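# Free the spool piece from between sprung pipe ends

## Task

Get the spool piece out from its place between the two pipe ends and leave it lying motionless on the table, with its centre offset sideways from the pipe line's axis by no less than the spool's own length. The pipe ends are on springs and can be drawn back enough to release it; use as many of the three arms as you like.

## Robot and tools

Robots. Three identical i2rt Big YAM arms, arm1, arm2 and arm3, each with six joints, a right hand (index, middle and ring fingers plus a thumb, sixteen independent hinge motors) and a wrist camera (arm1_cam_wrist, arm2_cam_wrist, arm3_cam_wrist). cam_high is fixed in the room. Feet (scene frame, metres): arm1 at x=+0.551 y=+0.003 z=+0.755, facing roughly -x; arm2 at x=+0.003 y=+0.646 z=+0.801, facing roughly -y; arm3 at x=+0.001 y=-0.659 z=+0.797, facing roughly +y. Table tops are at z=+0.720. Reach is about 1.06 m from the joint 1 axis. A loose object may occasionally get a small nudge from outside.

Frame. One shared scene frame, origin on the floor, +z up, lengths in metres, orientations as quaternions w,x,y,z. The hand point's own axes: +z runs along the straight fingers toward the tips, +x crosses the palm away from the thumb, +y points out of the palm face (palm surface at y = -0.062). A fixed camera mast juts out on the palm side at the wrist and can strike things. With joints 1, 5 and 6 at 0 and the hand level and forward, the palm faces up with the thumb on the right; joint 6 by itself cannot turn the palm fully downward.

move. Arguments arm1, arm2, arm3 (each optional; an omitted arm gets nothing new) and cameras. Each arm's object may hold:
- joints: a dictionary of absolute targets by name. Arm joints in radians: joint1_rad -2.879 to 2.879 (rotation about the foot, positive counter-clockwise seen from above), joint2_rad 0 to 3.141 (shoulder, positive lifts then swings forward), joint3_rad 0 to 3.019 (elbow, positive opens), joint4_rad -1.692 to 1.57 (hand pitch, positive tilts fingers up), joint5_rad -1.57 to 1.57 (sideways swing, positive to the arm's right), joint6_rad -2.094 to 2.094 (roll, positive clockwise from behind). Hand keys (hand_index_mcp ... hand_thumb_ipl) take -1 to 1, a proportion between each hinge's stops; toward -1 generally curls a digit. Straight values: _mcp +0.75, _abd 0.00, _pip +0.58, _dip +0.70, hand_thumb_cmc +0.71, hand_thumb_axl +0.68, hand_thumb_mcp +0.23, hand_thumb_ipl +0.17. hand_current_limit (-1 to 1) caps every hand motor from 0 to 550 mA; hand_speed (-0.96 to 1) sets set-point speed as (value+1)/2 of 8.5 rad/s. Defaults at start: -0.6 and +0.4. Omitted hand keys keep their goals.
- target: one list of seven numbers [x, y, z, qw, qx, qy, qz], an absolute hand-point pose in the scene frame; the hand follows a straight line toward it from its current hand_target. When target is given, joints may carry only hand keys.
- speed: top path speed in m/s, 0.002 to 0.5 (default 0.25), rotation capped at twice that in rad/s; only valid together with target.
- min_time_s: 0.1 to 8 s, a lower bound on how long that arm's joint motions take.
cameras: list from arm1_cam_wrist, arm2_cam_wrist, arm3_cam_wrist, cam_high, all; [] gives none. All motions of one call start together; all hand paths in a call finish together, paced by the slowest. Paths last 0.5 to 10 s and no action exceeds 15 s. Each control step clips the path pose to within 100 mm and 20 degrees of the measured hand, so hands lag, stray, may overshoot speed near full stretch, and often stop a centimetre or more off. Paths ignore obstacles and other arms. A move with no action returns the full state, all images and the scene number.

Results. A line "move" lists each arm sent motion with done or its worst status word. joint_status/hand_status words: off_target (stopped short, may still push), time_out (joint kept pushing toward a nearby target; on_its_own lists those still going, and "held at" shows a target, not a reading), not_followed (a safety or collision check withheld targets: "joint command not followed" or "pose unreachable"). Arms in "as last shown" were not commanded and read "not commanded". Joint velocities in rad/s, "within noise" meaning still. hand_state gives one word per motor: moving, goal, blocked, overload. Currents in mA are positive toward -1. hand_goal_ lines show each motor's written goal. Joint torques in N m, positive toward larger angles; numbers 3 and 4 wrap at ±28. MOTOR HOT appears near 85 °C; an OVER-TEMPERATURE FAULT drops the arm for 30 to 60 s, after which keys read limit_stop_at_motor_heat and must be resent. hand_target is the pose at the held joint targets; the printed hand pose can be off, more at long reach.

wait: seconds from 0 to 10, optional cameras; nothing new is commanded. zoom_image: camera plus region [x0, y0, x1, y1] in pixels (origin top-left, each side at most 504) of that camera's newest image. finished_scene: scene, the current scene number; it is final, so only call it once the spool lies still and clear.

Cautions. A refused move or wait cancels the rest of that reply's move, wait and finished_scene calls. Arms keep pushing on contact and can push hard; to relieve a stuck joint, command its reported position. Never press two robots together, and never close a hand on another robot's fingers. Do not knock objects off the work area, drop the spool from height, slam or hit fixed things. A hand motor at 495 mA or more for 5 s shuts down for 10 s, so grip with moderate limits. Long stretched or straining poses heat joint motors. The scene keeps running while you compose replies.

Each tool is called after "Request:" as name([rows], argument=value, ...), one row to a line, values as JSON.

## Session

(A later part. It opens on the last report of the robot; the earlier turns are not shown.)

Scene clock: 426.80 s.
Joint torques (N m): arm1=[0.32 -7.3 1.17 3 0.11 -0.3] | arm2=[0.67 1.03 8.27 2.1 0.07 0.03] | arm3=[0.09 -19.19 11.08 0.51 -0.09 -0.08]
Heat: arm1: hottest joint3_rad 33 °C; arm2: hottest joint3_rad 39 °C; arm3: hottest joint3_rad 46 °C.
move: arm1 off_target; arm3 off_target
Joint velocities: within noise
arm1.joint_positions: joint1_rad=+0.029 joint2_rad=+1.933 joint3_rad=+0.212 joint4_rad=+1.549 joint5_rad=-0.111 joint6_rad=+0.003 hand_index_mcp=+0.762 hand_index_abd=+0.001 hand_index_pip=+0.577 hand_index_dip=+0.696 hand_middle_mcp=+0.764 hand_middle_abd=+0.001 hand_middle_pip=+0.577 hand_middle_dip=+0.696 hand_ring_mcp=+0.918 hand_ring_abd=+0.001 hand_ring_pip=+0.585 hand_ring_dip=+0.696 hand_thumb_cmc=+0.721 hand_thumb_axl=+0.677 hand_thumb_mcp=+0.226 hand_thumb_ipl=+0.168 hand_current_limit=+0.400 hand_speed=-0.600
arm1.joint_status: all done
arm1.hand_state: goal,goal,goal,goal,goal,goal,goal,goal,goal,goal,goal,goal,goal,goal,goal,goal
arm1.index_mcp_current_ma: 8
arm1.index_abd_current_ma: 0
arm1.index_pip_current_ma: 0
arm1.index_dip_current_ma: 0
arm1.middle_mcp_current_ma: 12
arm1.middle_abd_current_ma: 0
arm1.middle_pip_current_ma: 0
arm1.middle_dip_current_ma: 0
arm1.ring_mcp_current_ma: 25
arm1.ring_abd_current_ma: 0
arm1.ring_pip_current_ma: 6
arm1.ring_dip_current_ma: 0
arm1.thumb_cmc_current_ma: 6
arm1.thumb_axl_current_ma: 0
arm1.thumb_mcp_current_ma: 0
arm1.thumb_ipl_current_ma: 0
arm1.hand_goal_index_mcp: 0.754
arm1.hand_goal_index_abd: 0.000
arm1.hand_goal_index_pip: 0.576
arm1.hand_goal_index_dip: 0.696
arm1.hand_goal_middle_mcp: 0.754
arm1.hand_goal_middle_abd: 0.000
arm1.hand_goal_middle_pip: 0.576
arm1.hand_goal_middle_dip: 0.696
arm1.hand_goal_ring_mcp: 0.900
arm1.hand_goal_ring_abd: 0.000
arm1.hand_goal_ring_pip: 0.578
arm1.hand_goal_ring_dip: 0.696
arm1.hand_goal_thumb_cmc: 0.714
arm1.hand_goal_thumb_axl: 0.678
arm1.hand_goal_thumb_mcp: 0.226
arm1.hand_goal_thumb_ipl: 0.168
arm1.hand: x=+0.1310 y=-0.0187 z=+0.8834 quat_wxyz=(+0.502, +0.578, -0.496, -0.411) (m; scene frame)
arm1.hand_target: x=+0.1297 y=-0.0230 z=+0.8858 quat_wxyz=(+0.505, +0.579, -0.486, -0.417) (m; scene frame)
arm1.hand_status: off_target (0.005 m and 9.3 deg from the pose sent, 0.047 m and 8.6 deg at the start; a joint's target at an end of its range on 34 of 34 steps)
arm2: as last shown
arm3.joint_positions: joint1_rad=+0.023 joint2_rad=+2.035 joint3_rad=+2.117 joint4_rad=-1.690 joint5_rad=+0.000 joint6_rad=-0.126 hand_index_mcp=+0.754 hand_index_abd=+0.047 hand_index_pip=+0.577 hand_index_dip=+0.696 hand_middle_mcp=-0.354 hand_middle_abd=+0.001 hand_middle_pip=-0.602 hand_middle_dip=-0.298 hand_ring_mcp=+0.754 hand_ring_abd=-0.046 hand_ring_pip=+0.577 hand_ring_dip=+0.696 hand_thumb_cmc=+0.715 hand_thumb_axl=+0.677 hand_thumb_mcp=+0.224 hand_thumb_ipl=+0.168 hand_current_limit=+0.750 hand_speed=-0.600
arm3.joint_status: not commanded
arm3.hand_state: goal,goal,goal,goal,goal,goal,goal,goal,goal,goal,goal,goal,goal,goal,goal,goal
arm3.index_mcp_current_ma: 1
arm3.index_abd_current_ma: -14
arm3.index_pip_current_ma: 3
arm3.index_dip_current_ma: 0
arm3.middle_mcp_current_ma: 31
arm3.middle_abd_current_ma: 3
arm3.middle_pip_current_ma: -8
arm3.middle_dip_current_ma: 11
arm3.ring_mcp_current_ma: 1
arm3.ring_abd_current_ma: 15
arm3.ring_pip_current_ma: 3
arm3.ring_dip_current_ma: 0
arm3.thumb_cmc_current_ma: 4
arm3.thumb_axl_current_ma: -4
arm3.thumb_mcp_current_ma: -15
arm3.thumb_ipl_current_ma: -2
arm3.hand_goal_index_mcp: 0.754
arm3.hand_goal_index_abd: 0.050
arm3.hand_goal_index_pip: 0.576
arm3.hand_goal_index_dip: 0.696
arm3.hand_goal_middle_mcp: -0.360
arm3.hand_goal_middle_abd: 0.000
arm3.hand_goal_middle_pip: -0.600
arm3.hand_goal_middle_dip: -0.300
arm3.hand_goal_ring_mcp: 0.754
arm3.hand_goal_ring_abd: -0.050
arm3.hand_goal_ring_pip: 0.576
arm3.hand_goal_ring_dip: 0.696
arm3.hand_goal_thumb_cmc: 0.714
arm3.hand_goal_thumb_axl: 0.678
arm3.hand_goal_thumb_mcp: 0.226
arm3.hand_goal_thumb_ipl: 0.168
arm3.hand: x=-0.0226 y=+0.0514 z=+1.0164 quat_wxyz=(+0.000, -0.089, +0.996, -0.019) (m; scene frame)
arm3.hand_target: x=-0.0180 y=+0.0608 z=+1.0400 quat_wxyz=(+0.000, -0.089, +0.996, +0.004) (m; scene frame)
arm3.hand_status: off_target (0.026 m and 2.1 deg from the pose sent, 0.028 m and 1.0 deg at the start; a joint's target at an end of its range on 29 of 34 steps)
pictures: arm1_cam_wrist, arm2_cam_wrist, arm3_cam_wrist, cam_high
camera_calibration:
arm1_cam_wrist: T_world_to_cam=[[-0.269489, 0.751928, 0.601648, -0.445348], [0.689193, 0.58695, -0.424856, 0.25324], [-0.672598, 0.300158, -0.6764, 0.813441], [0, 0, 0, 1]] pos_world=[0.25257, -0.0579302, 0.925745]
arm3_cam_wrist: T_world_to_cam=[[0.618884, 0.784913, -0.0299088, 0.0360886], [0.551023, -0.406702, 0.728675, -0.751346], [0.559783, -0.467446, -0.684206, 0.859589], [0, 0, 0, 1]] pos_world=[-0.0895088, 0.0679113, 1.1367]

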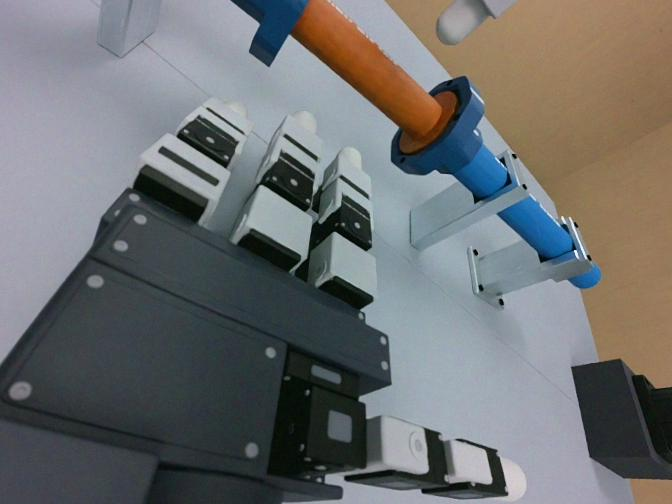

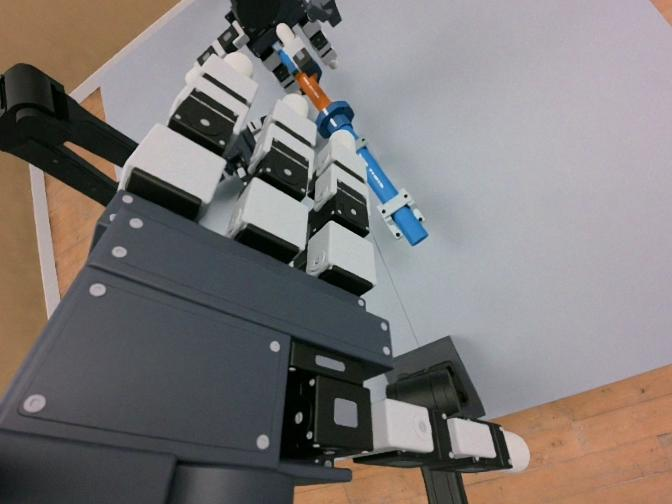

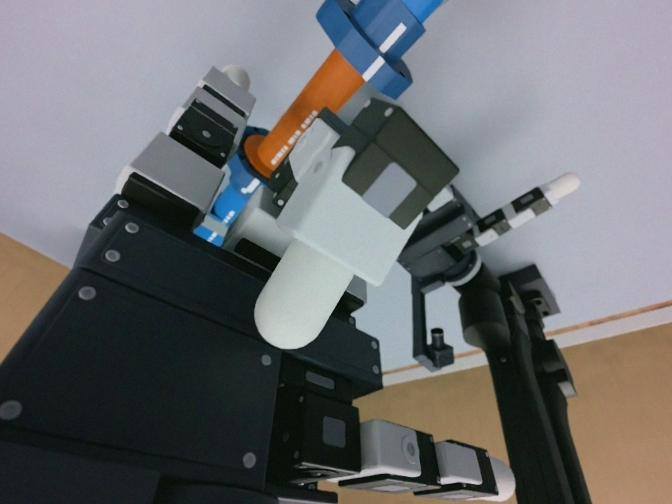

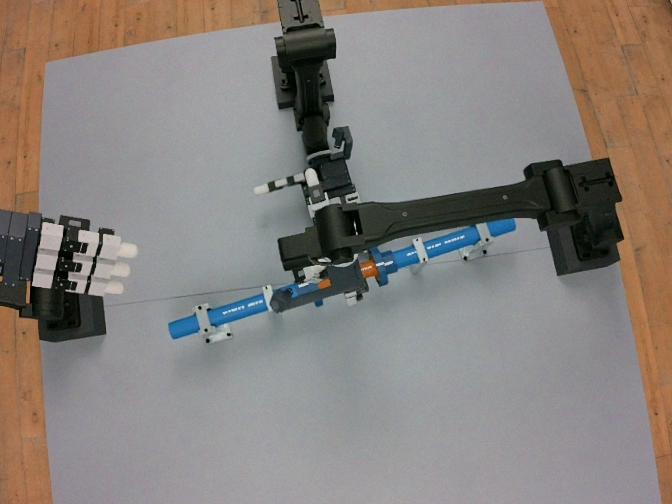

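Request:
move(arm1={"target": [0.085, -0.031, 0.885, 0.502, 0.578, -0.496, -0.411], "speed": 0.1, "joints": {"hand_ring_mcp": -0.55, "hand_ring_pip": -0.23, "hand_ring_dip": -0.33}}, arm3={"target": [-0.014, 0.077, 0.985, 0, -0.0889, 0.996, 0], "speed": 0.1}, cameras=["all"])

Scene clock: 492.33 s.
Joint torques (N m): arm1=[0.62 -9.88 2.47 1.66 0.12 -0.11] | arm2=[-0.26 1.08 8.44 2 0.09 0.03] | arm3=[0.21 -19.96 7.35 1.2 -0.11 -0.08]
Heat: arm1: hottest joint3_rad 33 °C; arm2: hottest joint3_rad 40 °C; arm3: hottest joint3_rad 49 °C.
move: arm1 done; arm3 done
Joint velocities: within noise
arm1.joint_positions: joint1_rad=+0.054 joint2_rad=+1.914 joint3_rad=+0.319 joint4_rad=+1.416 joint5_rad=-0.082 joint6_rad=+0.001 hand_index_mcp=+0.762 hand_index_abd=+0.001 hand_index_pip=+0.577 hand_index_dip=+0.696 hand_middle_mcp=+0.765 hand_middle_abd=+0.001 hand_middle_pip=+0.577 hand_middle_dip=+0.696 hand_ring_mcp=-0.548 hand_ring_abd=+0.001 hand_ring_pip=-0.229 hand_ring_dip=-0.328 hand_thumb_cmc=+0.721 hand_thumb_axl=+0.677 hand_thumb_mcp=+0.226 hand_thumb_ipl=+0.168 hand_current_limit=+0.400 hand_speed=-0.600
arm1.joint_status: all done
arm1.hand_state: goal,goal,goal,goal,goal,goal,goal,goal,goal,goal,goal,goal,goal,goal,goal,goal
arm1.index_mcp_current_ma: 9
arm1.index_abd_current_ma: 0
arm1.index_pip_current_ma: 0
arm1.index_dip_current_ma: 0
arm1.middle_mcp_current_ma: 12
arm1.middle_abd_current_ma: 0
arm1.middle_pip_current_ma: 0
arm1.middle_dip_current_ma: 0
arm1.ring_mcp_current_ma: 1
arm1.ring_abd_current_ma: 0
arm1.ring_pip_current_ma: 0
arm1.ring_dip_current_ma: 1
arm1.thumb_cmc_current_ma: 7
arm1.thumb_axl_current_ma: 0
arm1.thumb_mcp_current_ma: 0
arm1.thumb_ipl_current_ma: 0
arm1.hand_goal_index_mcp: 0.754
arm1.hand_goal_index_abd: 0.000
arm1.hand_goal_index_pip: 0.576
arm1.hand_goal_index_dip: 0.696
arm1.hand_goal_middle_mcp: 0.754
arm1.hand_goal_middle_abd: 0.000
arm1.hand_goal_middle_pip: 0.576
arm1.hand_goal_middle_dip: 0.696
arm1.hand_goal_ring_mcp: -0.550
arm1.hand_goal_ring_abd: 0.000
arm1.hand_goal_ring_pip: -0.230
arm1.hand_goal_ring_dip: -0.330
arm1.hand_goal_thumb_cmc: 0.714
arm1.hand_goal_thumb_axl: 0.678
arm1.hand_goal_thumb_mcp: 0.226
arm1.hand_goal_thumb_ipl: 0.168
arm1.hand: x=+0.0897 y=-0.0279 z=+0.8819 quat_wxyz=(+0.498, +0.580, -0.497, -0.412) (m; scene frame)
arm1.hand_target: x=+0.0851 y=-0.0310 z=+0.8850 quat_wxyz=(+0.502, +0.578, -0.496, -0.411) (m; scene frame)
arm1.hand_status: done (0.006 m and 0.6 deg from the pose sent, 0.048 m and 0.0 deg at the start)
arm2: as last shown
arm3.joint_positions: joint1_rad=+0.016 joint2_rad=+2.082 joint3_rad=+2.105 joint4_rad=-1.602 joint5_rad=+0.000 joint6_rad=-0.134 hand_index_mcp=+0.754 hand_index_abd=+0.047 hand_index_pip=+0.577 hand_index_dip=+0.696 hand_middle_mcp=-0.354 hand_middle_abd=+0.001 hand_middle_pip=-0.602 hand_middle_dip=-0.298 hand_ring_mcp=+0.754 hand_ring_abd=-0.046 hand_ring_pip=+0.577 hand_ring_dip=+0.696 hand_thumb_cmc=+0.715 hand_thumb_axl=+0.677 hand_thumb_mcp=+0.224 hand_thumb_ipl=+0.168 hand_current_limit=+0.750 hand_speed=-0.600
arm3.joint_status: not commanded
arm3.hand_state: goal,goal,goal,goal,goal,goal,goal,goal,goal,goal,goal,goal,goal,goal,goal,goal
arm3.index_mcp_current_ma: 1
arm3.index_abd_current_ma: -14
arm3.index_pip_current_ma: 3
arm3.index_dip_current_ma: 0
arm3.middle_mcp_current_ma: 31
arm3.middle_abd_current_ma: 3
arm3.middle_pip_current_ma: -8
arm3.middle_dip_current_ma: 11
arm3.ring_mcp_current_ma: 1
arm3.ring_abd_current_ma: 15
arm3.ring_pip_current_ma: 3
arm3.ring_dip_current_ma: 0
arm3.thumb_cmc_current_ma: 4
arm3.thumb_axl_current_ma: -4
arm3.thumb_mcp_current_ma: -15
arm3.thumb_ipl_current_ma: -2
arm3.hand_goal_index_mcp: 0.754
arm3.hand_goal_index_abd: 0.050
arm3.hand_goal_index_pip: 0.576
arm3.hand_goal_index_dip: 0.696
arm3.hand_goal_middle_mcp: -0.360
arm3.hand_goal_middle_abd: 0.000
arm3.hand_goal_middle_pip: -0.600
arm3.hand_goal_middle_dip: -0.300
arm3.hand_goal_ring_mcp: 0.754
arm3.hand_goal_ring_abd: -0.050
arm3.hand_goal_ring_pip: 0.576
arm3.hand_goal_ring_dip: 0.696
arm3.hand_goal_thumb_cmc: 0.714
arm3.hand_goal_thumb_axl: 0.678
arm3.hand_goal_thumb_mcp: 0.226
arm3.hand_goal_thumb_ipl: 0.168
arm3.hand: x=-0.0193 y=+0.0741 z=+0.9857 quat_wxyz=(+0.000, -0.089, +0.996, -0.004) (m; scene frame)
arm3.hand_target: x=-0.0140 y=+0.0769 z=+0.9852 quat_wxyz=(+0.000, -0.089, +0.996, +0.000) (m; scene frame)
arm3.hand_status: done (0.006 m and 0.4 deg from the pose sent, 0.041 m and 2.1 deg at the start)
pictures: arm1_cam_wrist, arm2_cam_wrist, arm3_cam_wrist, cam_high
camera_calibration:
arm1_cam_wrist: T_world_to_cam=[[-0.269847, 0.748433, 0.605831, -0.452439], [0.693728, 0.587442, -0.416717, 0.278908], [-0.667775, 0.307832, -0.677729, 0.78837], [0, 0, 0, 1]] pos_world=[0.210878, -0.0679072, 0.924628]
arm3_cam_wrist: T_world_to_cam=[[0.618544, 0.785714, -0.00754223, -0.00674446], [0.552315, -0.427937, 0.715415, -0.706892], [0.558883, -0.446682, -0.698659, 0.86012], [0, 0, 0, 1]] pos_world=[-0.0861079, 0.0869938, 1.1066]

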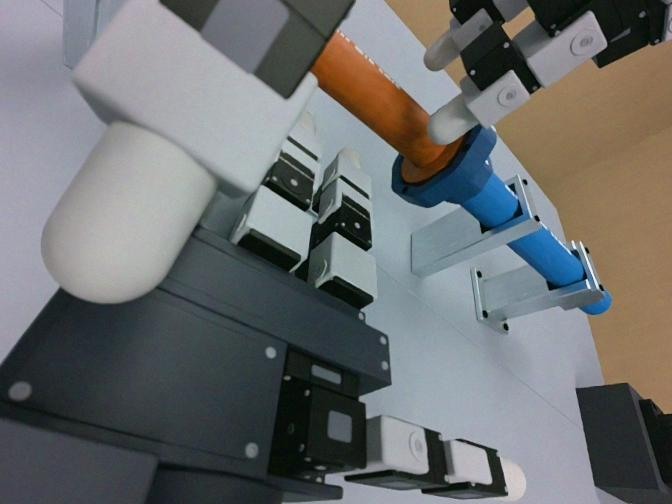

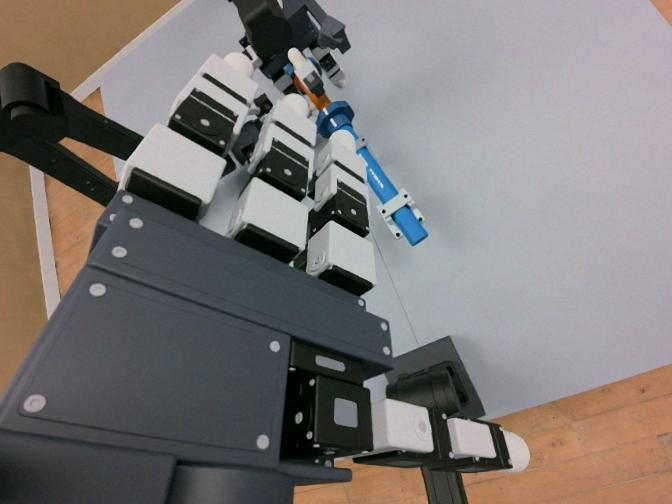

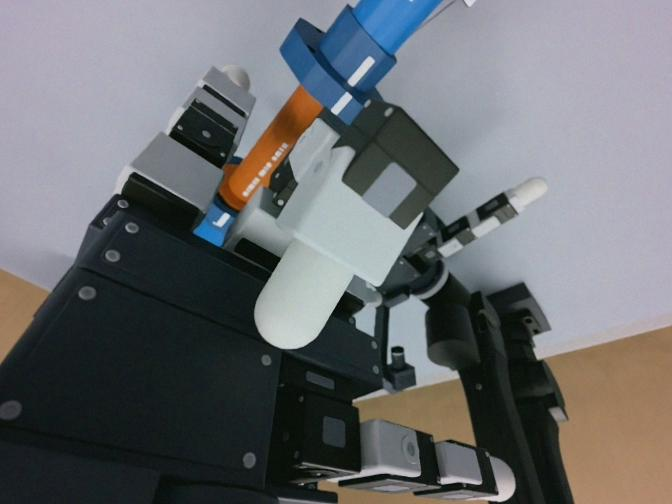

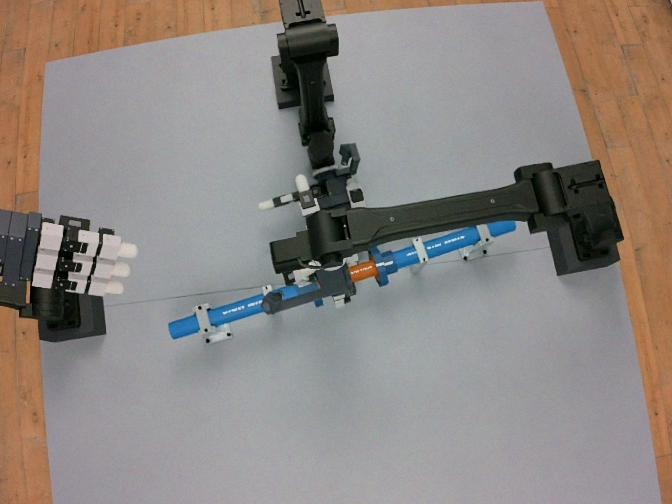

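Request:
zoom_image(camera="arm1_cam_wrist", region=[300, 0, 640, 250])

Request:
zoom_image(camera="arm3_cam_wrist", region=[180, 0, 420, 250])

Scaled by 1.482 from the camera's 672x504 image, which has a finer 960x720 frame.

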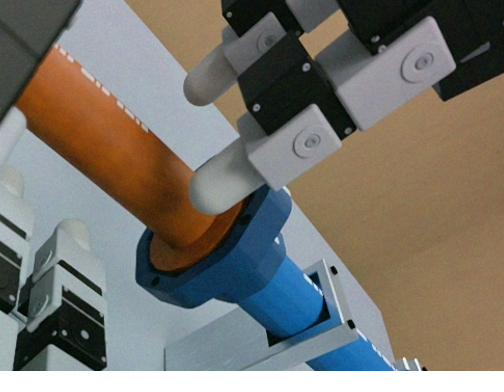

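Scaled by 2.016 from the camera's 672x504 image, which has a finer 960x720 frame.

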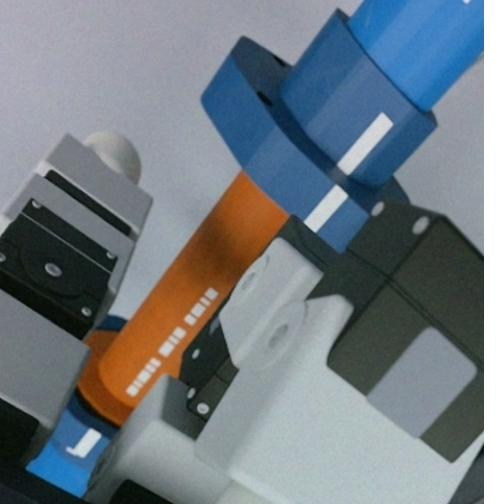

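Request:
zoom_image(camera="arm3_cam_wrist", region=[210, 60, 350, 200])

Scaled by 3.600 from the camera's 672x504 image, which has a finer 960x720 frame.

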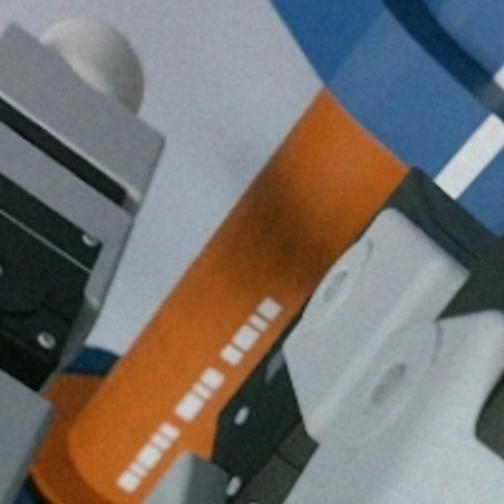

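Request:
zoom_image(camera="arm1_cam_wrist", region=[300, 10, 480, 220])

Scaled by 2.400 from the camera's 672x504 image, which has a finer 960x720 frame.

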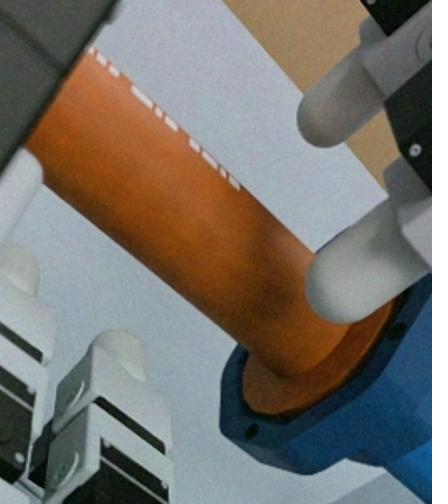

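Request:
move(arm1={"target": [0.062, -0.034, 0.887, 0.502, 0.578, -0.496, -0.411], "speed": 0.1}, arm3={"target": [-0.001, 0.079, 0.975, 0, -0.0889, 0.996, 0], "speed": 0.08}, cameras=["all"])

Request:
zoom_image(camera="arm3_cam_wrist", region=[180, 20, 380, 220])

Request:
zoom_image(camera="arm1_cam_wrist", region=[280, 0, 520, 240])

Scene clock: 631.70 s.
Joint torques (N m): arm1=[0.32 -10.29 3.14 1.68 0.12 -0.08] | arm2=[-0.03 0.97 7.98 2.04 0 0.01] | arm3=[0.32 -19.37 7.08 1.22 -0.11 -0.07]
Heat: arm1: hottest joint2_rad 34 °C; arm2: hottest joint3_rad 40 °C; arm3: hottest joint3_rad 42 °C.
move: arm1 done; arm3 done
Joint velocities: within noise
arm1.joint_positions: joint1_rad=+0.057 joint2_rad=+1.908 joint3_rad=+0.377 joint4_rad=+1.351 joint5_rad=-0.079 joint6_rad=+0.001 hand_index_mcp=+0.762 hand_index_abd=+0.001 hand_index_pip=+0.577 hand_index_dip=+0.696 hand_middle_mcp=+0.765 hand_middle_abd=+0.001 hand_middle_pip=+0.577 hand_middle_dip=+0.696 hand_ring_mcp=-0.548 hand_ring_abd=+0.001 hand_ring_pip=-0.229 hand_ring_dip=-0.328 hand_thumb_cmc=+0.721 hand_thumb_axl=+0.677 hand_thumb_mcp=+0.226 hand_thumb_ipl=+0.168 hand_current_limit=+0.400 hand_speed=-0.600
arm1.joint_status: not commanded
arm1.hand_state: goal,goal,goal,goal,goal,goal,goal,goal,goal,goal,goal,goal,goal,goal,goal,goal
arm1.index_mcp_current_ma: 9
arm1.index_abd_current_ma: 0
arm1.index_pip_current_ma: 0
arm1.index_dip_current_ma: 0
arm1.middle_mcp_current_ma: 12
arm1.middle_abd_current_ma: 0
arm1.middle_pip_current_ma: 0
arm1.middle_dip_current_ma: 0
arm1.ring_mcp_current_ma: 1
arm1.ring_abd_current_ma: 0
arm1.ring_pip_current_ma: 0
arm1.ring_dip_current_ma: 1
arm1.thumb_cmc_current_ma: 7
arm1.thumb_axl_current_ma: 0
arm1.thumb_mcp_current_ma: 0
arm1.thumb_ipl_current_ma: 0
arm1.hand_goal_index_mcp: 0.754
arm1.hand_goal_index_abd: 0.000
arm1.hand_goal_index_pip: 0.576
arm1.hand_goal_index_dip: 0.696
arm1.hand_goal_middle_mcp: 0.754
arm1.hand_goal_middle_abd: 0.000
arm1.hand_goal_middle_pip: 0.576
arm1.hand_goal_middle_dip: 0.696
arm1.hand_goal_ring_mcp: -0.550
arm1.hand_goal_ring_abd: 0.000
arm1.hand_goal_ring_pip: -0.230
arm1.hand_goal_ring_dip: -0.330
arm1.hand_goal_thumb_cmc: 0.714
arm1.hand_goal_thumb_axl: 0.678
arm1.hand_goal_thumb_mcp: 0.226
arm1.hand_goal_thumb_ipl: 0.168
arm1.hand: x=+0.0673 y=-0.0306 z=+0.8831 quat_wxyz=(+0.497, +0.580, -0.497, -0.411) (m; scene frame)
arm1.hand_target: x=+0.0621 y=-0.0341 z=+0.8871 quat_wxyz=(+0.502, +0.578, -0.496, -0.411) (m; scene frame)
arm1.hand_status: done (0.007 m and 0.6 deg from the pose sent, 0.029 m and 0.6 deg at the start)
arm2: as last shown
arm3.joint_positions: joint1_rad=-0.005 joint2_rad=+2.082 joint3_rad=+2.091 joint4_rad=-1.579 joint5_rad=+0.000 joint6_rad=-0.153 hand_index_mcp=+0.754 hand_index_abd=+0.047 hand_index_pip=+0.577 hand_index_dip=+0.696 hand_middle_mcp=-0.354 hand_middle_abd=+0.001 hand_middle_pip=-0.602 hand_middle_dip=-0.298 hand_ring_mcp=+0.754 hand_ring_abd=-0.046 hand_ring_pip=+0.577 hand_ring_dip=+0.696 hand_thumb_cmc=+0.715 hand_thumb_axl=+0.677 hand_thumb_mcp=+0.224 hand_thumb_ipl=+0.168 hand_current_limit=+0.750 hand_speed=-0.600
arm3.joint_status: not commanded
arm3.hand_state: goal,goal,goal,goal,goal,goal,goal,goal,goal,goal,goal,goal,goal,goal,goal,goal
arm3.index_mcp_current_ma: 1
arm3.index_abd_current_ma: -14
arm3.index_pip_current_ma: 3
arm3.index_dip_current_ma: 0
arm3.middle_mcp_current_ma: 31
arm3.middle_abd_current_ma: 3
arm3.middle_pip_current_ma: -8
arm3.middle_dip_current_ma: 11
arm3.ring_mcp_current_ma: 1
arm3.ring_abd_current_ma: 15
arm3.ring_pip_current_ma: 3
arm3.ring_dip_current_ma: 0
arm3.thumb_cmc_current_ma: 4
arm3.thumb_axl_current_ma: -4
arm3.thumb_mcp_current_ma: -15
arm3.thumb_ipl_current_ma: -2
arm3.hand_goal_index_mcp: 0.754
arm3.hand_goal_index_abd: 0.050
arm3.hand_goal_index_pip: 0.576
arm3.hand_goal_index_dip: 0.696
arm3.hand_goal_middle_mcp: -0.360
arm3.hand_goal_middle_abd: 0.000
arm3.hand_goal_middle_pip: -0.600
arm3.hand_goal_middle_dip: -0.300
arm3.hand_goal_ring_mcp: 0.754
arm3.hand_goal_ring_abd: -0.050
arm3.hand_goal_ring_pip: 0.576
arm3.hand_goal_ring_dip: 0.696
arm3.hand_goal_thumb_cmc: 0.714
arm3.hand_goal_thumb_axl: 0.678
arm3.hand_goal_thumb_mcp: 0.226
arm3.hand_goal_thumb_ipl: 0.168
arm3.hand: x=-0.0054 y=+0.0768 z=+0.9811 quat_wxyz=(+0.000, -0.088, +0.996, +0.001) (m; scene frame)
arm3.hand_target: x=-0.0010 y=+0.0789 z=+0.9751 quat_wxyz=(+0.000, -0.089, +0.996, +0.000) (m; scene frame)
arm3.hand_status: done (0.008 m and 0.1 deg from the pose sent, 0.022 m and 0.4 deg at the start)
pictures: arm1_cam_wrist, arm2_cam_wrist, arm3_cam_wrist, cam_high
camera_calibration:
arm1_cam_wrist: T_world_to_cam=[[-0.270784, 0.748116, 0.605804, -0.457129], [0.694306, 0.58769, -0.415403, 0.295305], [-0.666794, 0.308128, -0.678559, 0.775796], [0, 0, 0, 1]] pos_world=[0.188481, -0.0706064, 0.926025]
arm3_cam_wrist: T_world_to_cam=[[0.620024, 0.784583, -0.000853265, -0.0240114], [0.551736, -0.435241, 0.711444, -0.705656], [0.557816, -0.441583, -0.702742, 0.853922], [0, 0, 0, 1]] pos_world=[-0.0721077, 0.0887863, 1.1021]

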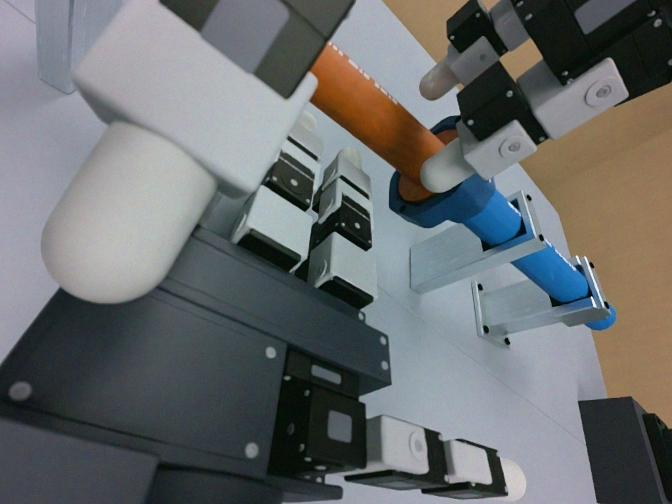

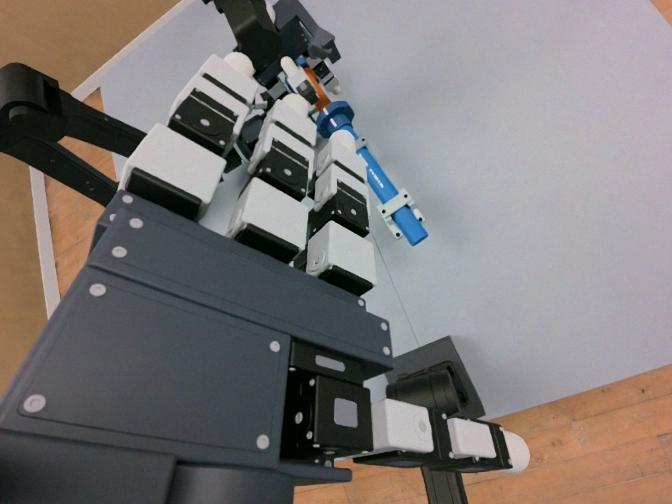

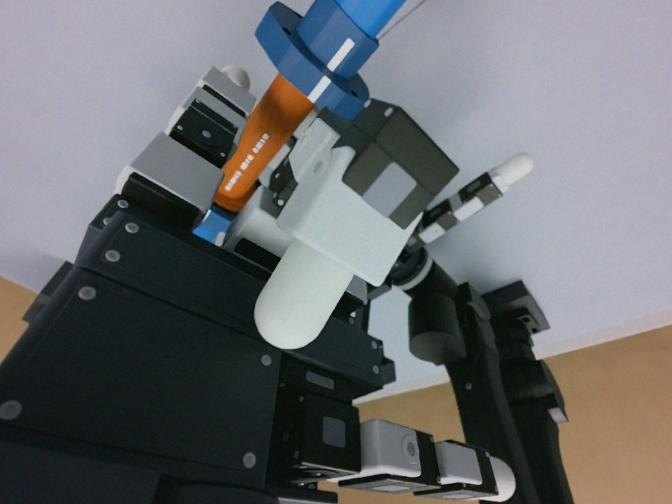

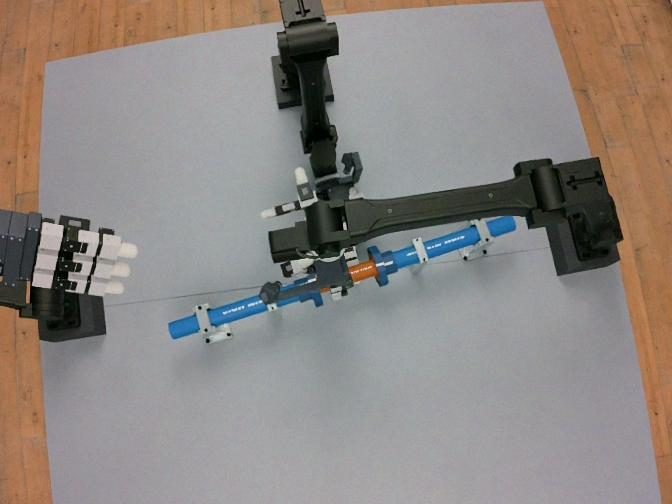

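Scaled by 2.520 from the camera's 672x504 image, which has a finer 960x720 frame.

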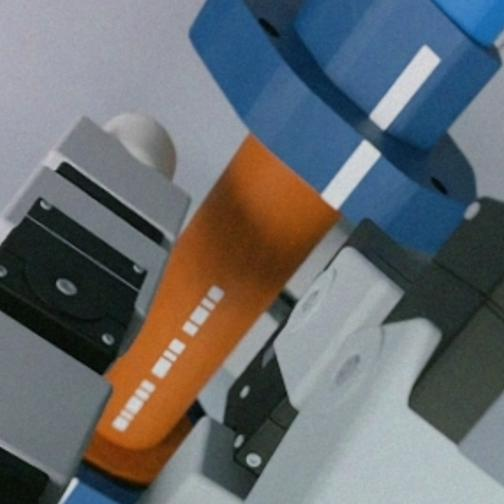

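Scaled by 2.100 from the camera's 672x504 image, which has a finer 960x720 frame.

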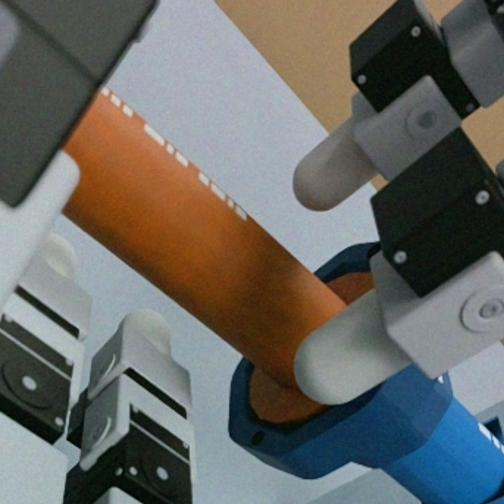

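Request:
zoom_image(camera="arm3_cam_wrist", region=[230, 60, 330, 160])

Scaled by 5.040 from the camera's 672x504 image, which has a finer 960x720 frame.

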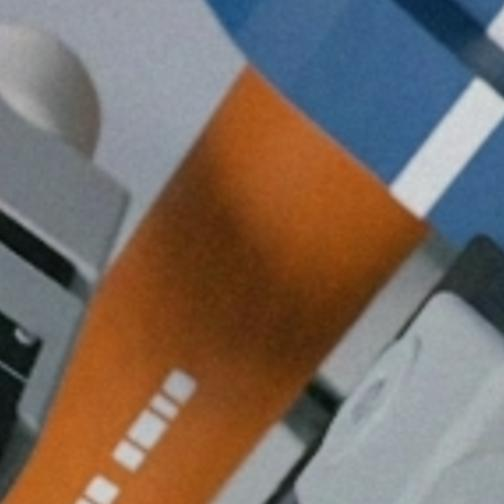

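Request:
move(arm3={"target": [-0.0074, 0.0777, 0.957, 0, -0.0889, 0.996, 0], "speed": 0.1}, cameras=["arm3_cam_wrist", "arm1_cam_wrist"])

Request:
zoom_image(camera="arm3_cam_wrist", region=[200, 30, 360, 190])

Request:
zoom_image(camera="arm1_cam_wrist", region=[280, 0, 520, 240])

Scene clock: 667.57 s.
Joint torques (N m): arm1=[0.44 -10.4 3.11 1.73 0.12 -0.1] | arm2=[0.44 0.44 8.36 2.22 0.12 0.06] | arm3=[1.14 -19.43 7.05 1.2 -0.11 0.02]
Heat: arm1: hottest joint2_rad 34 °C; arm2: hottest joint3_rad 40 °C; arm3: hottest joint3_rad 40 °C.
move: arm3 done
Joint velocities: within noise
arm1: as last shown
arm2.joint_positions: joint1_rad=-0.121 joint2_rad=+0.598 joint3_rad=+1.370 joint4_rad=-1.294 joint5_rad=+0.082 joint6_rad=+1.105 hand_index_mcp=+0.755 hand_index_abd=+0.000 hand_index_pip=+0.577 hand_index_dip=+0.696 hand_middle_mcp=+0.755 hand_middle_abd=+0.000 hand_middle_pip=+0.577 hand_middle_dip=+0.696 hand_ring_mcp=+0.755 hand_ring_abd=+0.000 hand_ring_pip=+0.577 hand_ring_dip=+0.696 hand_thumb_cmc=+0.715 hand_thumb_axl=+0.677 hand_thumb_mcp=+0.226 hand_thumb_ipl=+0.168 hand_current_limit=+0.400 hand_speed=-0.600
arm2.joint_status: not commanded
arm2.hand_state: goal,goal,goal,goal,goal,goal,goal,goal,goal,goal,goal,goal,goal,goal,goal,goal
arm2.index_mcp_current_ma: 1
arm2.index_abd_current_ma: 0
arm2.index_pip_current_ma: 1
arm2.index_dip_current_ma: 0
arm2.middle_mcp_current_ma: 1
arm2.middle_abd_current_ma: 0
arm2.middle_pip_current_ma: 1
arm2.middle_dip_current_ma: 0
arm2.ring_mcp_current_ma: 1
arm2.ring_abd_current_ma: 0
arm2.ring_pip_current_ma: 1
arm2.ring_dip_current_ma: 0
arm2.thumb_cmc_current_ma: 1
arm2.thumb_axl_current_ma: -1
arm2.thumb_mcp_current_ma: 0
arm2.thumb_ipl_current_ma: 0
arm2.hand_goal_index_mcp: 0.754
arm2.hand_goal_index_abd: 0.000
arm2.hand_goal_index_pip: 0.576
arm2.hand_goal_index_dip: 0.696
arm2.hand_goal_middle_mcp: 0.754
arm2.hand_goal_middle_abd: 0.000
arm2.hand_goal_middle_pip: 0.576
arm2.hand_goal_middle_dip: 0.696
arm2.hand_goal_ring_mcp: 0.754
arm2.hand_goal_ring_abd: 0.000
arm2.hand_goal_ring_pip: 0.576
arm2.hand_goal_ring_dip: 0.696
arm2.hand_goal_thumb_cmc: 0.714
arm2.hand_goal_thumb_axl: 0.678
arm2.hand_goal_thumb_mcp: 0.226
arm2.hand_goal_thumb_ipl: 0.168
arm2.hand: x=-0.1167 y=+0.4160 z=+1.3623 quat_wxyz=(+0.452, +0.707, -0.499, +0.216) (m; scene frame)
arm2.hand_target: x=-0.1165 y=+0.4190 z=+1.3752 quat_wxyz=(+0.463, +0.700, -0.495, +0.222) (m; scene frame)
arm2.hand_status: not commanded
arm3.joint_positions: joint1_rad=-0.005 joint2_rad=+2.082 joint3_rad=+2.041 joint4_rad=-1.531 joint5_rad=+0.000 joint6_rad=-0.154 hand_index_mcp=+0.754 hand_index_abd=+0.047 hand_index_pip=+0.577 hand_index_dip=+0.696 hand_middle_mcp=-0.354 hand_middle_abd=+0.001 hand_middle_pip=-0.602 hand_middle_dip=-0.298 hand_ring_mcp=+0.754 hand_ring_abd=-0.046 hand_ring_pip=+0.577 hand_ring_dip=+0.696 hand_thumb_cmc=+0.715 hand_thumb_axl=+0.677 hand_thumb_mcp=+0.224 hand_thumb_ipl=+0.168 hand_current_limit=+0.750 hand_speed=-0.600
arm3.joint_status: not commanded
arm3.hand_state: goal,goal,goal,goal,goal,goal,goal,goal,goal,goal,goal,goal,goal,goal,goal,goal
arm3.index_mcp_current_ma: 1
arm3.index_abd_current_ma: -14
arm3.index_pip_current_ma: 3
arm3.index_dip_current_ma: 0
arm3.middle_mcp_current_ma: 31
arm3.middle_abd_current_ma: 3
arm3.middle_pip_current_ma: -8
arm3.middle_dip_current_ma: 11
arm3.ring_mcp_current_ma: 1
arm3.ring_abd_current_ma: 15
arm3.ring_pip_current_ma: 3
arm3.ring_dip_current_ma: 0
arm3.thumb_cmc_current_ma: 4
arm3.thumb_axl_current_ma: -4
arm3.thumb_mcp_current_ma: -15
arm3.thumb_ipl_current_ma: -2
arm3.hand_goal_index_mcp: 0.754
arm3.hand_goal_index_abd: 0.050
arm3.hand_goal_index_pip: 0.576
arm3.hand_goal_index_dip: 0.696
arm3.hand_goal_middle_mcp: -0.360
arm3.hand_goal_middle_abd: 0.000
arm3.hand_goal_middle_pip: -0.600
arm3.hand_goal_middle_dip: -0.300
arm3.hand_goal_ring_mcp: 0.754
arm3.hand_goal_ring_abd: -0.050
arm3.hand_goal_ring_pip: 0.576
arm3.hand_goal_ring_dip: 0.696
arm3.hand_goal_thumb_cmc: 0.714
arm3.hand_goal_thumb_axl: 0.678
arm3.hand_goal_thumb_mcp: 0.226
arm3.hand_goal_thumb_ipl: 0.168
arm3.hand: x=-0.0054 y=+0.0761 z=+0.9617 quat_wxyz=(+0.000, -0.088, +0.996, +0.000) (m; scene frame)
arm3.hand_target: x=-0.0074 y=+0.0777 z=+0.9572 quat_wxyz=(+0.000, -0.089, +0.996, +0.000) (m; scene frame)
arm3.hand_status: done (0.005 m and 0.1 deg from the pose sent, 0.024 m and 0.1 deg at the start)
pictures: arm1_cam_wrist, arm3_cam_wrist
camera_calibration:
arm1_cam_wrist: T_world_to_cam=[[-0.270784, 0.748116, 0.605804, -0.457129], [0.694306, 0.58769, -0.415403, 0.295305], [-0.666794, 0.308128, -0.678559, 0.775796], [0, 0, 0, 1]] pos_world=[0.188481, -0.0706064, 0.926025]
arm3_cam_wrist: T_world_to_cam=[[0.619801, 0.784756, -0.00231088, -0.0220115], [0.551796, -0.433711, 0.712332, -0.693205], [0.558004, -0.442779, -0.701839, 0.839166], [0, 0, 0, 1]] pos_world=[-0.0721077, 0.0881878, 1.0827]

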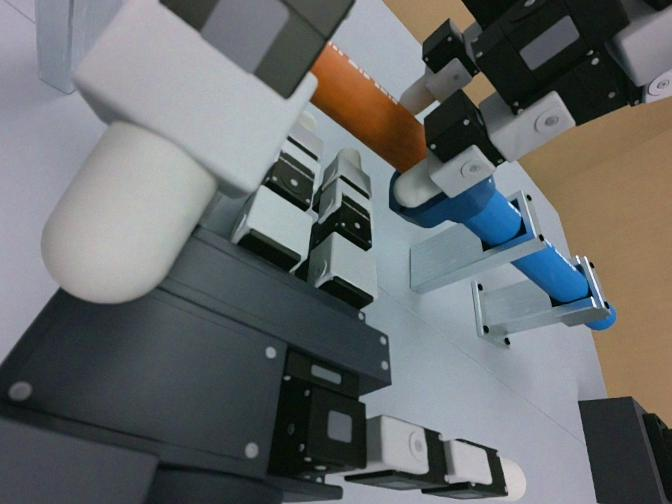

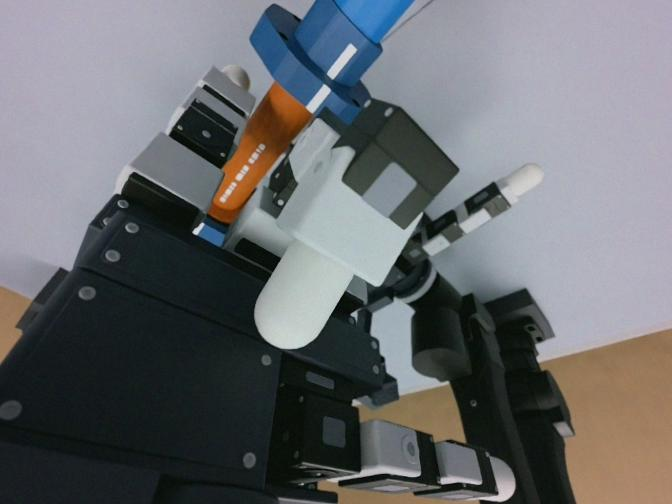

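Scaled by 3.150 from the camera's 672x504 image, which has a finer 960x720 frame.

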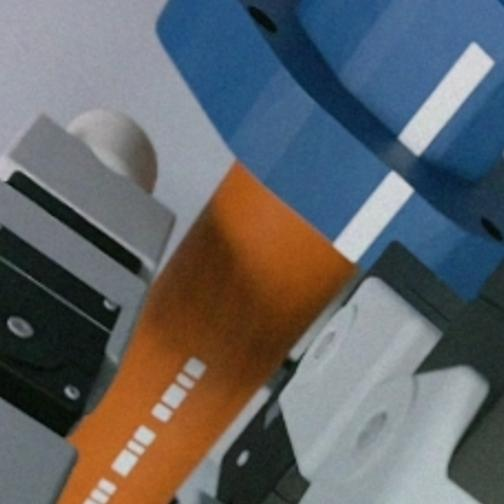

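Scaled by 2.100 from the camera's 672x504 image, which has a finer 960x720 frame.

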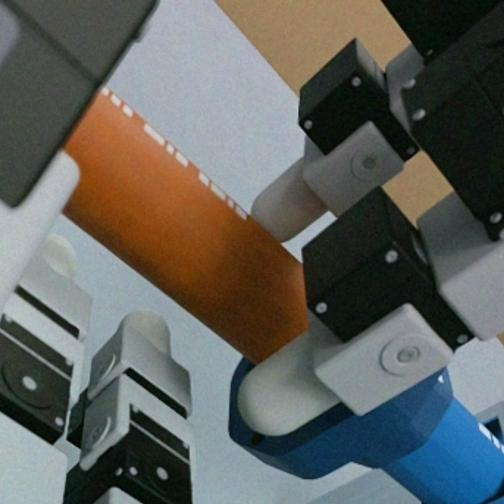

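Request:
move(arm1={"target": [0.056, -0.0345, 0.901, 0.502, 0.578, -0.496, -0.411], "speed": 0.1}, arm3={"joints": {"hand_index_abd": 0.0, "hand_ring_abd": -0.12}}, cameras=["arm3_cam_wrist", "arm1_cam_wrist"])

Request:
zoom_image(camera="arm1_cam_wrist", region=[280, 0, 520, 240])

Scene clock: 701.07 s.
Joint torques (N m): arm1=[0.5 -10.17 3.9 1.69 0.11 -0.09] | arm2=[-0.21 0.79 8.06 2.04 0.14 -0.01] | arm3=[1.03 -19.55 7.05 1.22 -0.11 0.02]
Heat: arm1: hottest joint2_rad 34 °C; arm2: hottest joint3_rad 40 °C; arm3: hottest joint3_rad 40 °C.
move: arm1 done; arm3 done
Joint velocities: within noise
arm1.joint_positions: joint1_rad=+0.057 joint2_rad=+1.845 joint3_rad=+0.383 joint4_rad=+1.277 joint5_rad=-0.079 joint6_rad=+0.001 hand_index_mcp=+0.763 hand_index_abd=+0.001 hand_index_pip=+0.577 hand_index_dip=+0.696 hand_middle_mcp=+0.768 hand_middle_abd=+0.001 hand_middle_pip=+0.579 hand_middle_dip=+0.696 hand_ring_mcp=-0.548 hand_ring_abd=+0.001 hand_ring_pip=-0.229 hand_ring_dip=-0.328 hand_thumb_cmc=+0.721 hand_thumb_axl=+0.677 hand_thumb_mcp=+0.226 hand_thumb_ipl=+0.168 hand_current_limit=+0.400 hand_speed=-0.600
arm1.joint_status: not commanded
arm1.hand_state: goal,goal,goal,goal,goal,goal,goal,goal,goal,goal,goal,goal,goal,goal,goal,goal
arm1.index_mcp_current_ma: 9
arm1.index_abd_current_ma: 0
arm1.index_pip_current_ma: 0
arm1.index_dip_current_ma: 0
arm1.middle_mcp_current_ma: 18
arm1.middle_abd_current_ma: 0
arm1.middle_pip_current_ma: 1
arm1.middle_dip_current_ma: 0
arm1.ring_mcp_current_ma: 1
arm1.ring_abd_current_ma: 0
arm1.ring_pip_current_ma: 0
arm1.ring_dip_current_ma: 1
arm1.thumb_cmc_current_ma: 7
arm1.thumb_axl_current_ma: 0
arm1.thumb_mcp_current_ma: 0
arm1.thumb_ipl_current_ma: 0
arm1.hand_goal_index_mcp: 0.754
arm1.hand_goal_index_abd: 0.000
arm1.hand_goal_index_pip: 0.576
arm1.hand_goal_index_dip: 0.696
arm1.hand_goal_middle_mcp: 0.754
arm1.hand_goal_middle_abd: 0.000
arm1.hand_goal_middle_pip: 0.576
arm1.hand_goal_middle_dip: 0.696
arm1.hand_goal_ring_mcp: -0.550
arm1.hand_goal_ring_abd: 0.000
arm1.hand_goal_ring_pip: -0.230
arm1.hand_goal_ring_dip: -0.330
arm1.hand_goal_thumb_cmc: 0.714
arm1.hand_goal_thumb_axl: 0.678
arm1.hand_goal_thumb_mcp: 0.226
arm1.hand_goal_thumb_ipl: 0.168
arm1.hand: x=+0.0623 y=-0.0310 z=+0.8956 quat_wxyz=(+0.496, +0.581, -0.498, -0.411) (m; scene frame)
arm1.hand_target: x=+0.0562 y=-0.0346 z=+0.9012 quat_wxyz=(+0.502, +0.578, -0.496, -0.411) (m; scene frame)
arm1.hand_status: done (0.009 m and 0.8 deg from the pose sent, 0.022 m and 0.6 deg at the start)
arm2: as last shown
arm3.joint_positions: joint1_rad=-0.005 joint2_rad=+2.082 joint3_rad=+2.041 joint4_rad=-1.531 joint5_rad=+0.000 joint6_rad=-0.154 hand_index_mcp=+0.754 hand_index_abd=+0.003 hand_index_pip=+0.577 hand_index_dip=+0.696 hand_middle_mcp=-0.354 hand_middle_abd=+0.001 hand_middle_pip=-0.602 hand_middle_dip=-0.298 hand_ring_mcp=+0.754 hand_ring_abd=-0.115 hand_ring_pip=+0.577 hand_ring_dip=+0.696 hand_thumb_cmc=+0.715 hand_thumb_axl=+0.677 hand_thumb_mcp=+0.224 hand_thumb_ipl=+0.168 hand_current_limit=+0.750 hand_speed=-0.600
arm3.joint_status: all done
arm3.hand_state: goal,goal,goal,goal,goal,goal,goal,goal,goal,goal,goal,goal,goal,goal,goal,goal
arm3.index_mcp_current_ma: 1
arm3.index_abd_current_ma: 13
arm3.index_pip_current_ma: 3
arm3.index_dip_current_ma: 0
arm3.middle_mcp_current_ma: 31
arm3.middle_abd_current_ma: 3
arm3.middle_pip_current_ma: -8
arm3.middle_dip_current_ma: 11
arm3.ring_mcp_current_ma: 1
arm3.ring_abd_current_ma: 19
arm3.ring_pip_current_ma: 3
arm3.ring_dip_current_ma: 0
arm3.thumb_cmc_current_ma: 4
arm3.thumb_axl_current_ma: -4
arm3.thumb_mcp_current_ma: -15
arm3.thumb_ipl_current_ma: -2
arm3.hand_goal_index_mcp: 0.754
arm3.hand_goal_index_abd: 0.000
arm3.hand_goal_index_pip: 0.576
arm3.hand_goal_index_dip: 0.696
arm3.hand_goal_middle_mcp: -0.360
arm3.hand_goal_middle_abd: 0.000
arm3.hand_goal_middle_pip: -0.600
arm3.hand_goal_middle_dip: -0.300
arm3.hand_goal_ring_mcp: 0.754
arm3.hand_goal_ring_abd: -0.120
arm3.hand_goal_ring_pip: 0.576
arm3.hand_goal_ring_dip: 0.696
arm3.hand_goal_thumb_cmc: 0.714
arm3.hand_goal_thumb_axl: 0.678
arm3.hand_goal_thumb_mcp: 0.226
arm3.hand_goal_thumb_ipl: 0.168
arm3.hand: x=-0.0054 y=+0.0761 z=+0.9617 quat_wxyz=(+0.000, -0.088, +0.996, +0.000) (m; scene frame)
arm3.hand_target: x=-0.0074 y=+0.0777 z=+0.9572 quat_wxyz=(+0.000, -0.089, +0.996, +0.000) (m; scene frame)
arm3.hand_status: not commanded
pictures: arm1_cam_wrist, arm3_cam_wrist
camera_calibration:
arm1_cam_wrist: T_world_to_cam=[[-0.27288, 0.747939, 0.605081, -0.464922], [0.695708, 0.587826, -0.412858, 0.301923], [-0.664475, 0.308299, -0.680753, 0.782882], [0, 0, 0, 1]] pos_world=[0.183288, -0.071106, 0.938917]
arm3_cam_wrist: T_world_to_cam=[[0.619801, 0.784756, -0.00231088, -0.0220115], [0.551796, -0.433711, 0.712332, -0.693205], [0.558004, -0.442779, -0.701839, 0.839166], [0, 0, 0, 1]] pos_world=[-0.0721077, 0.0881878, 1.0827]

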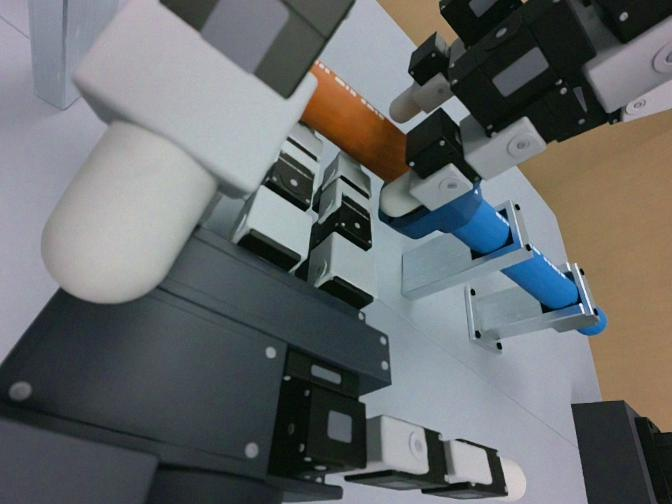

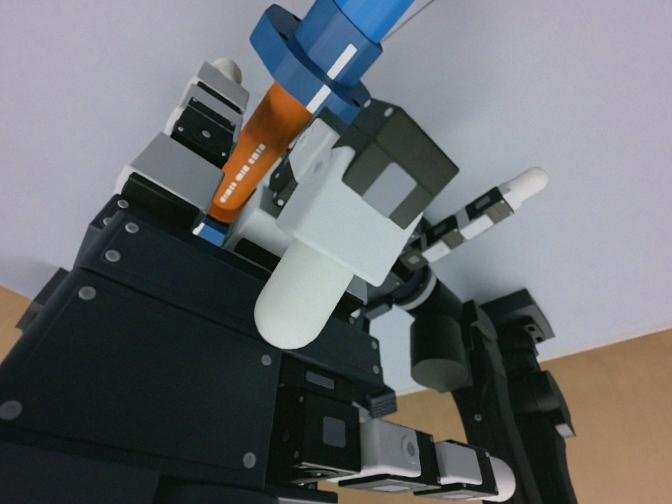

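Scaled by 2.100 from the camera's 672x504 image, which has a finer 960x720 frame.

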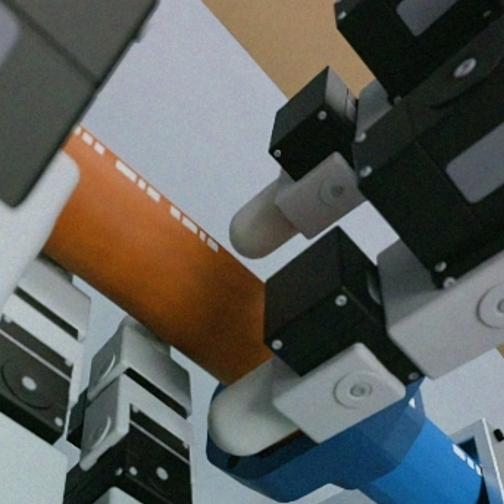

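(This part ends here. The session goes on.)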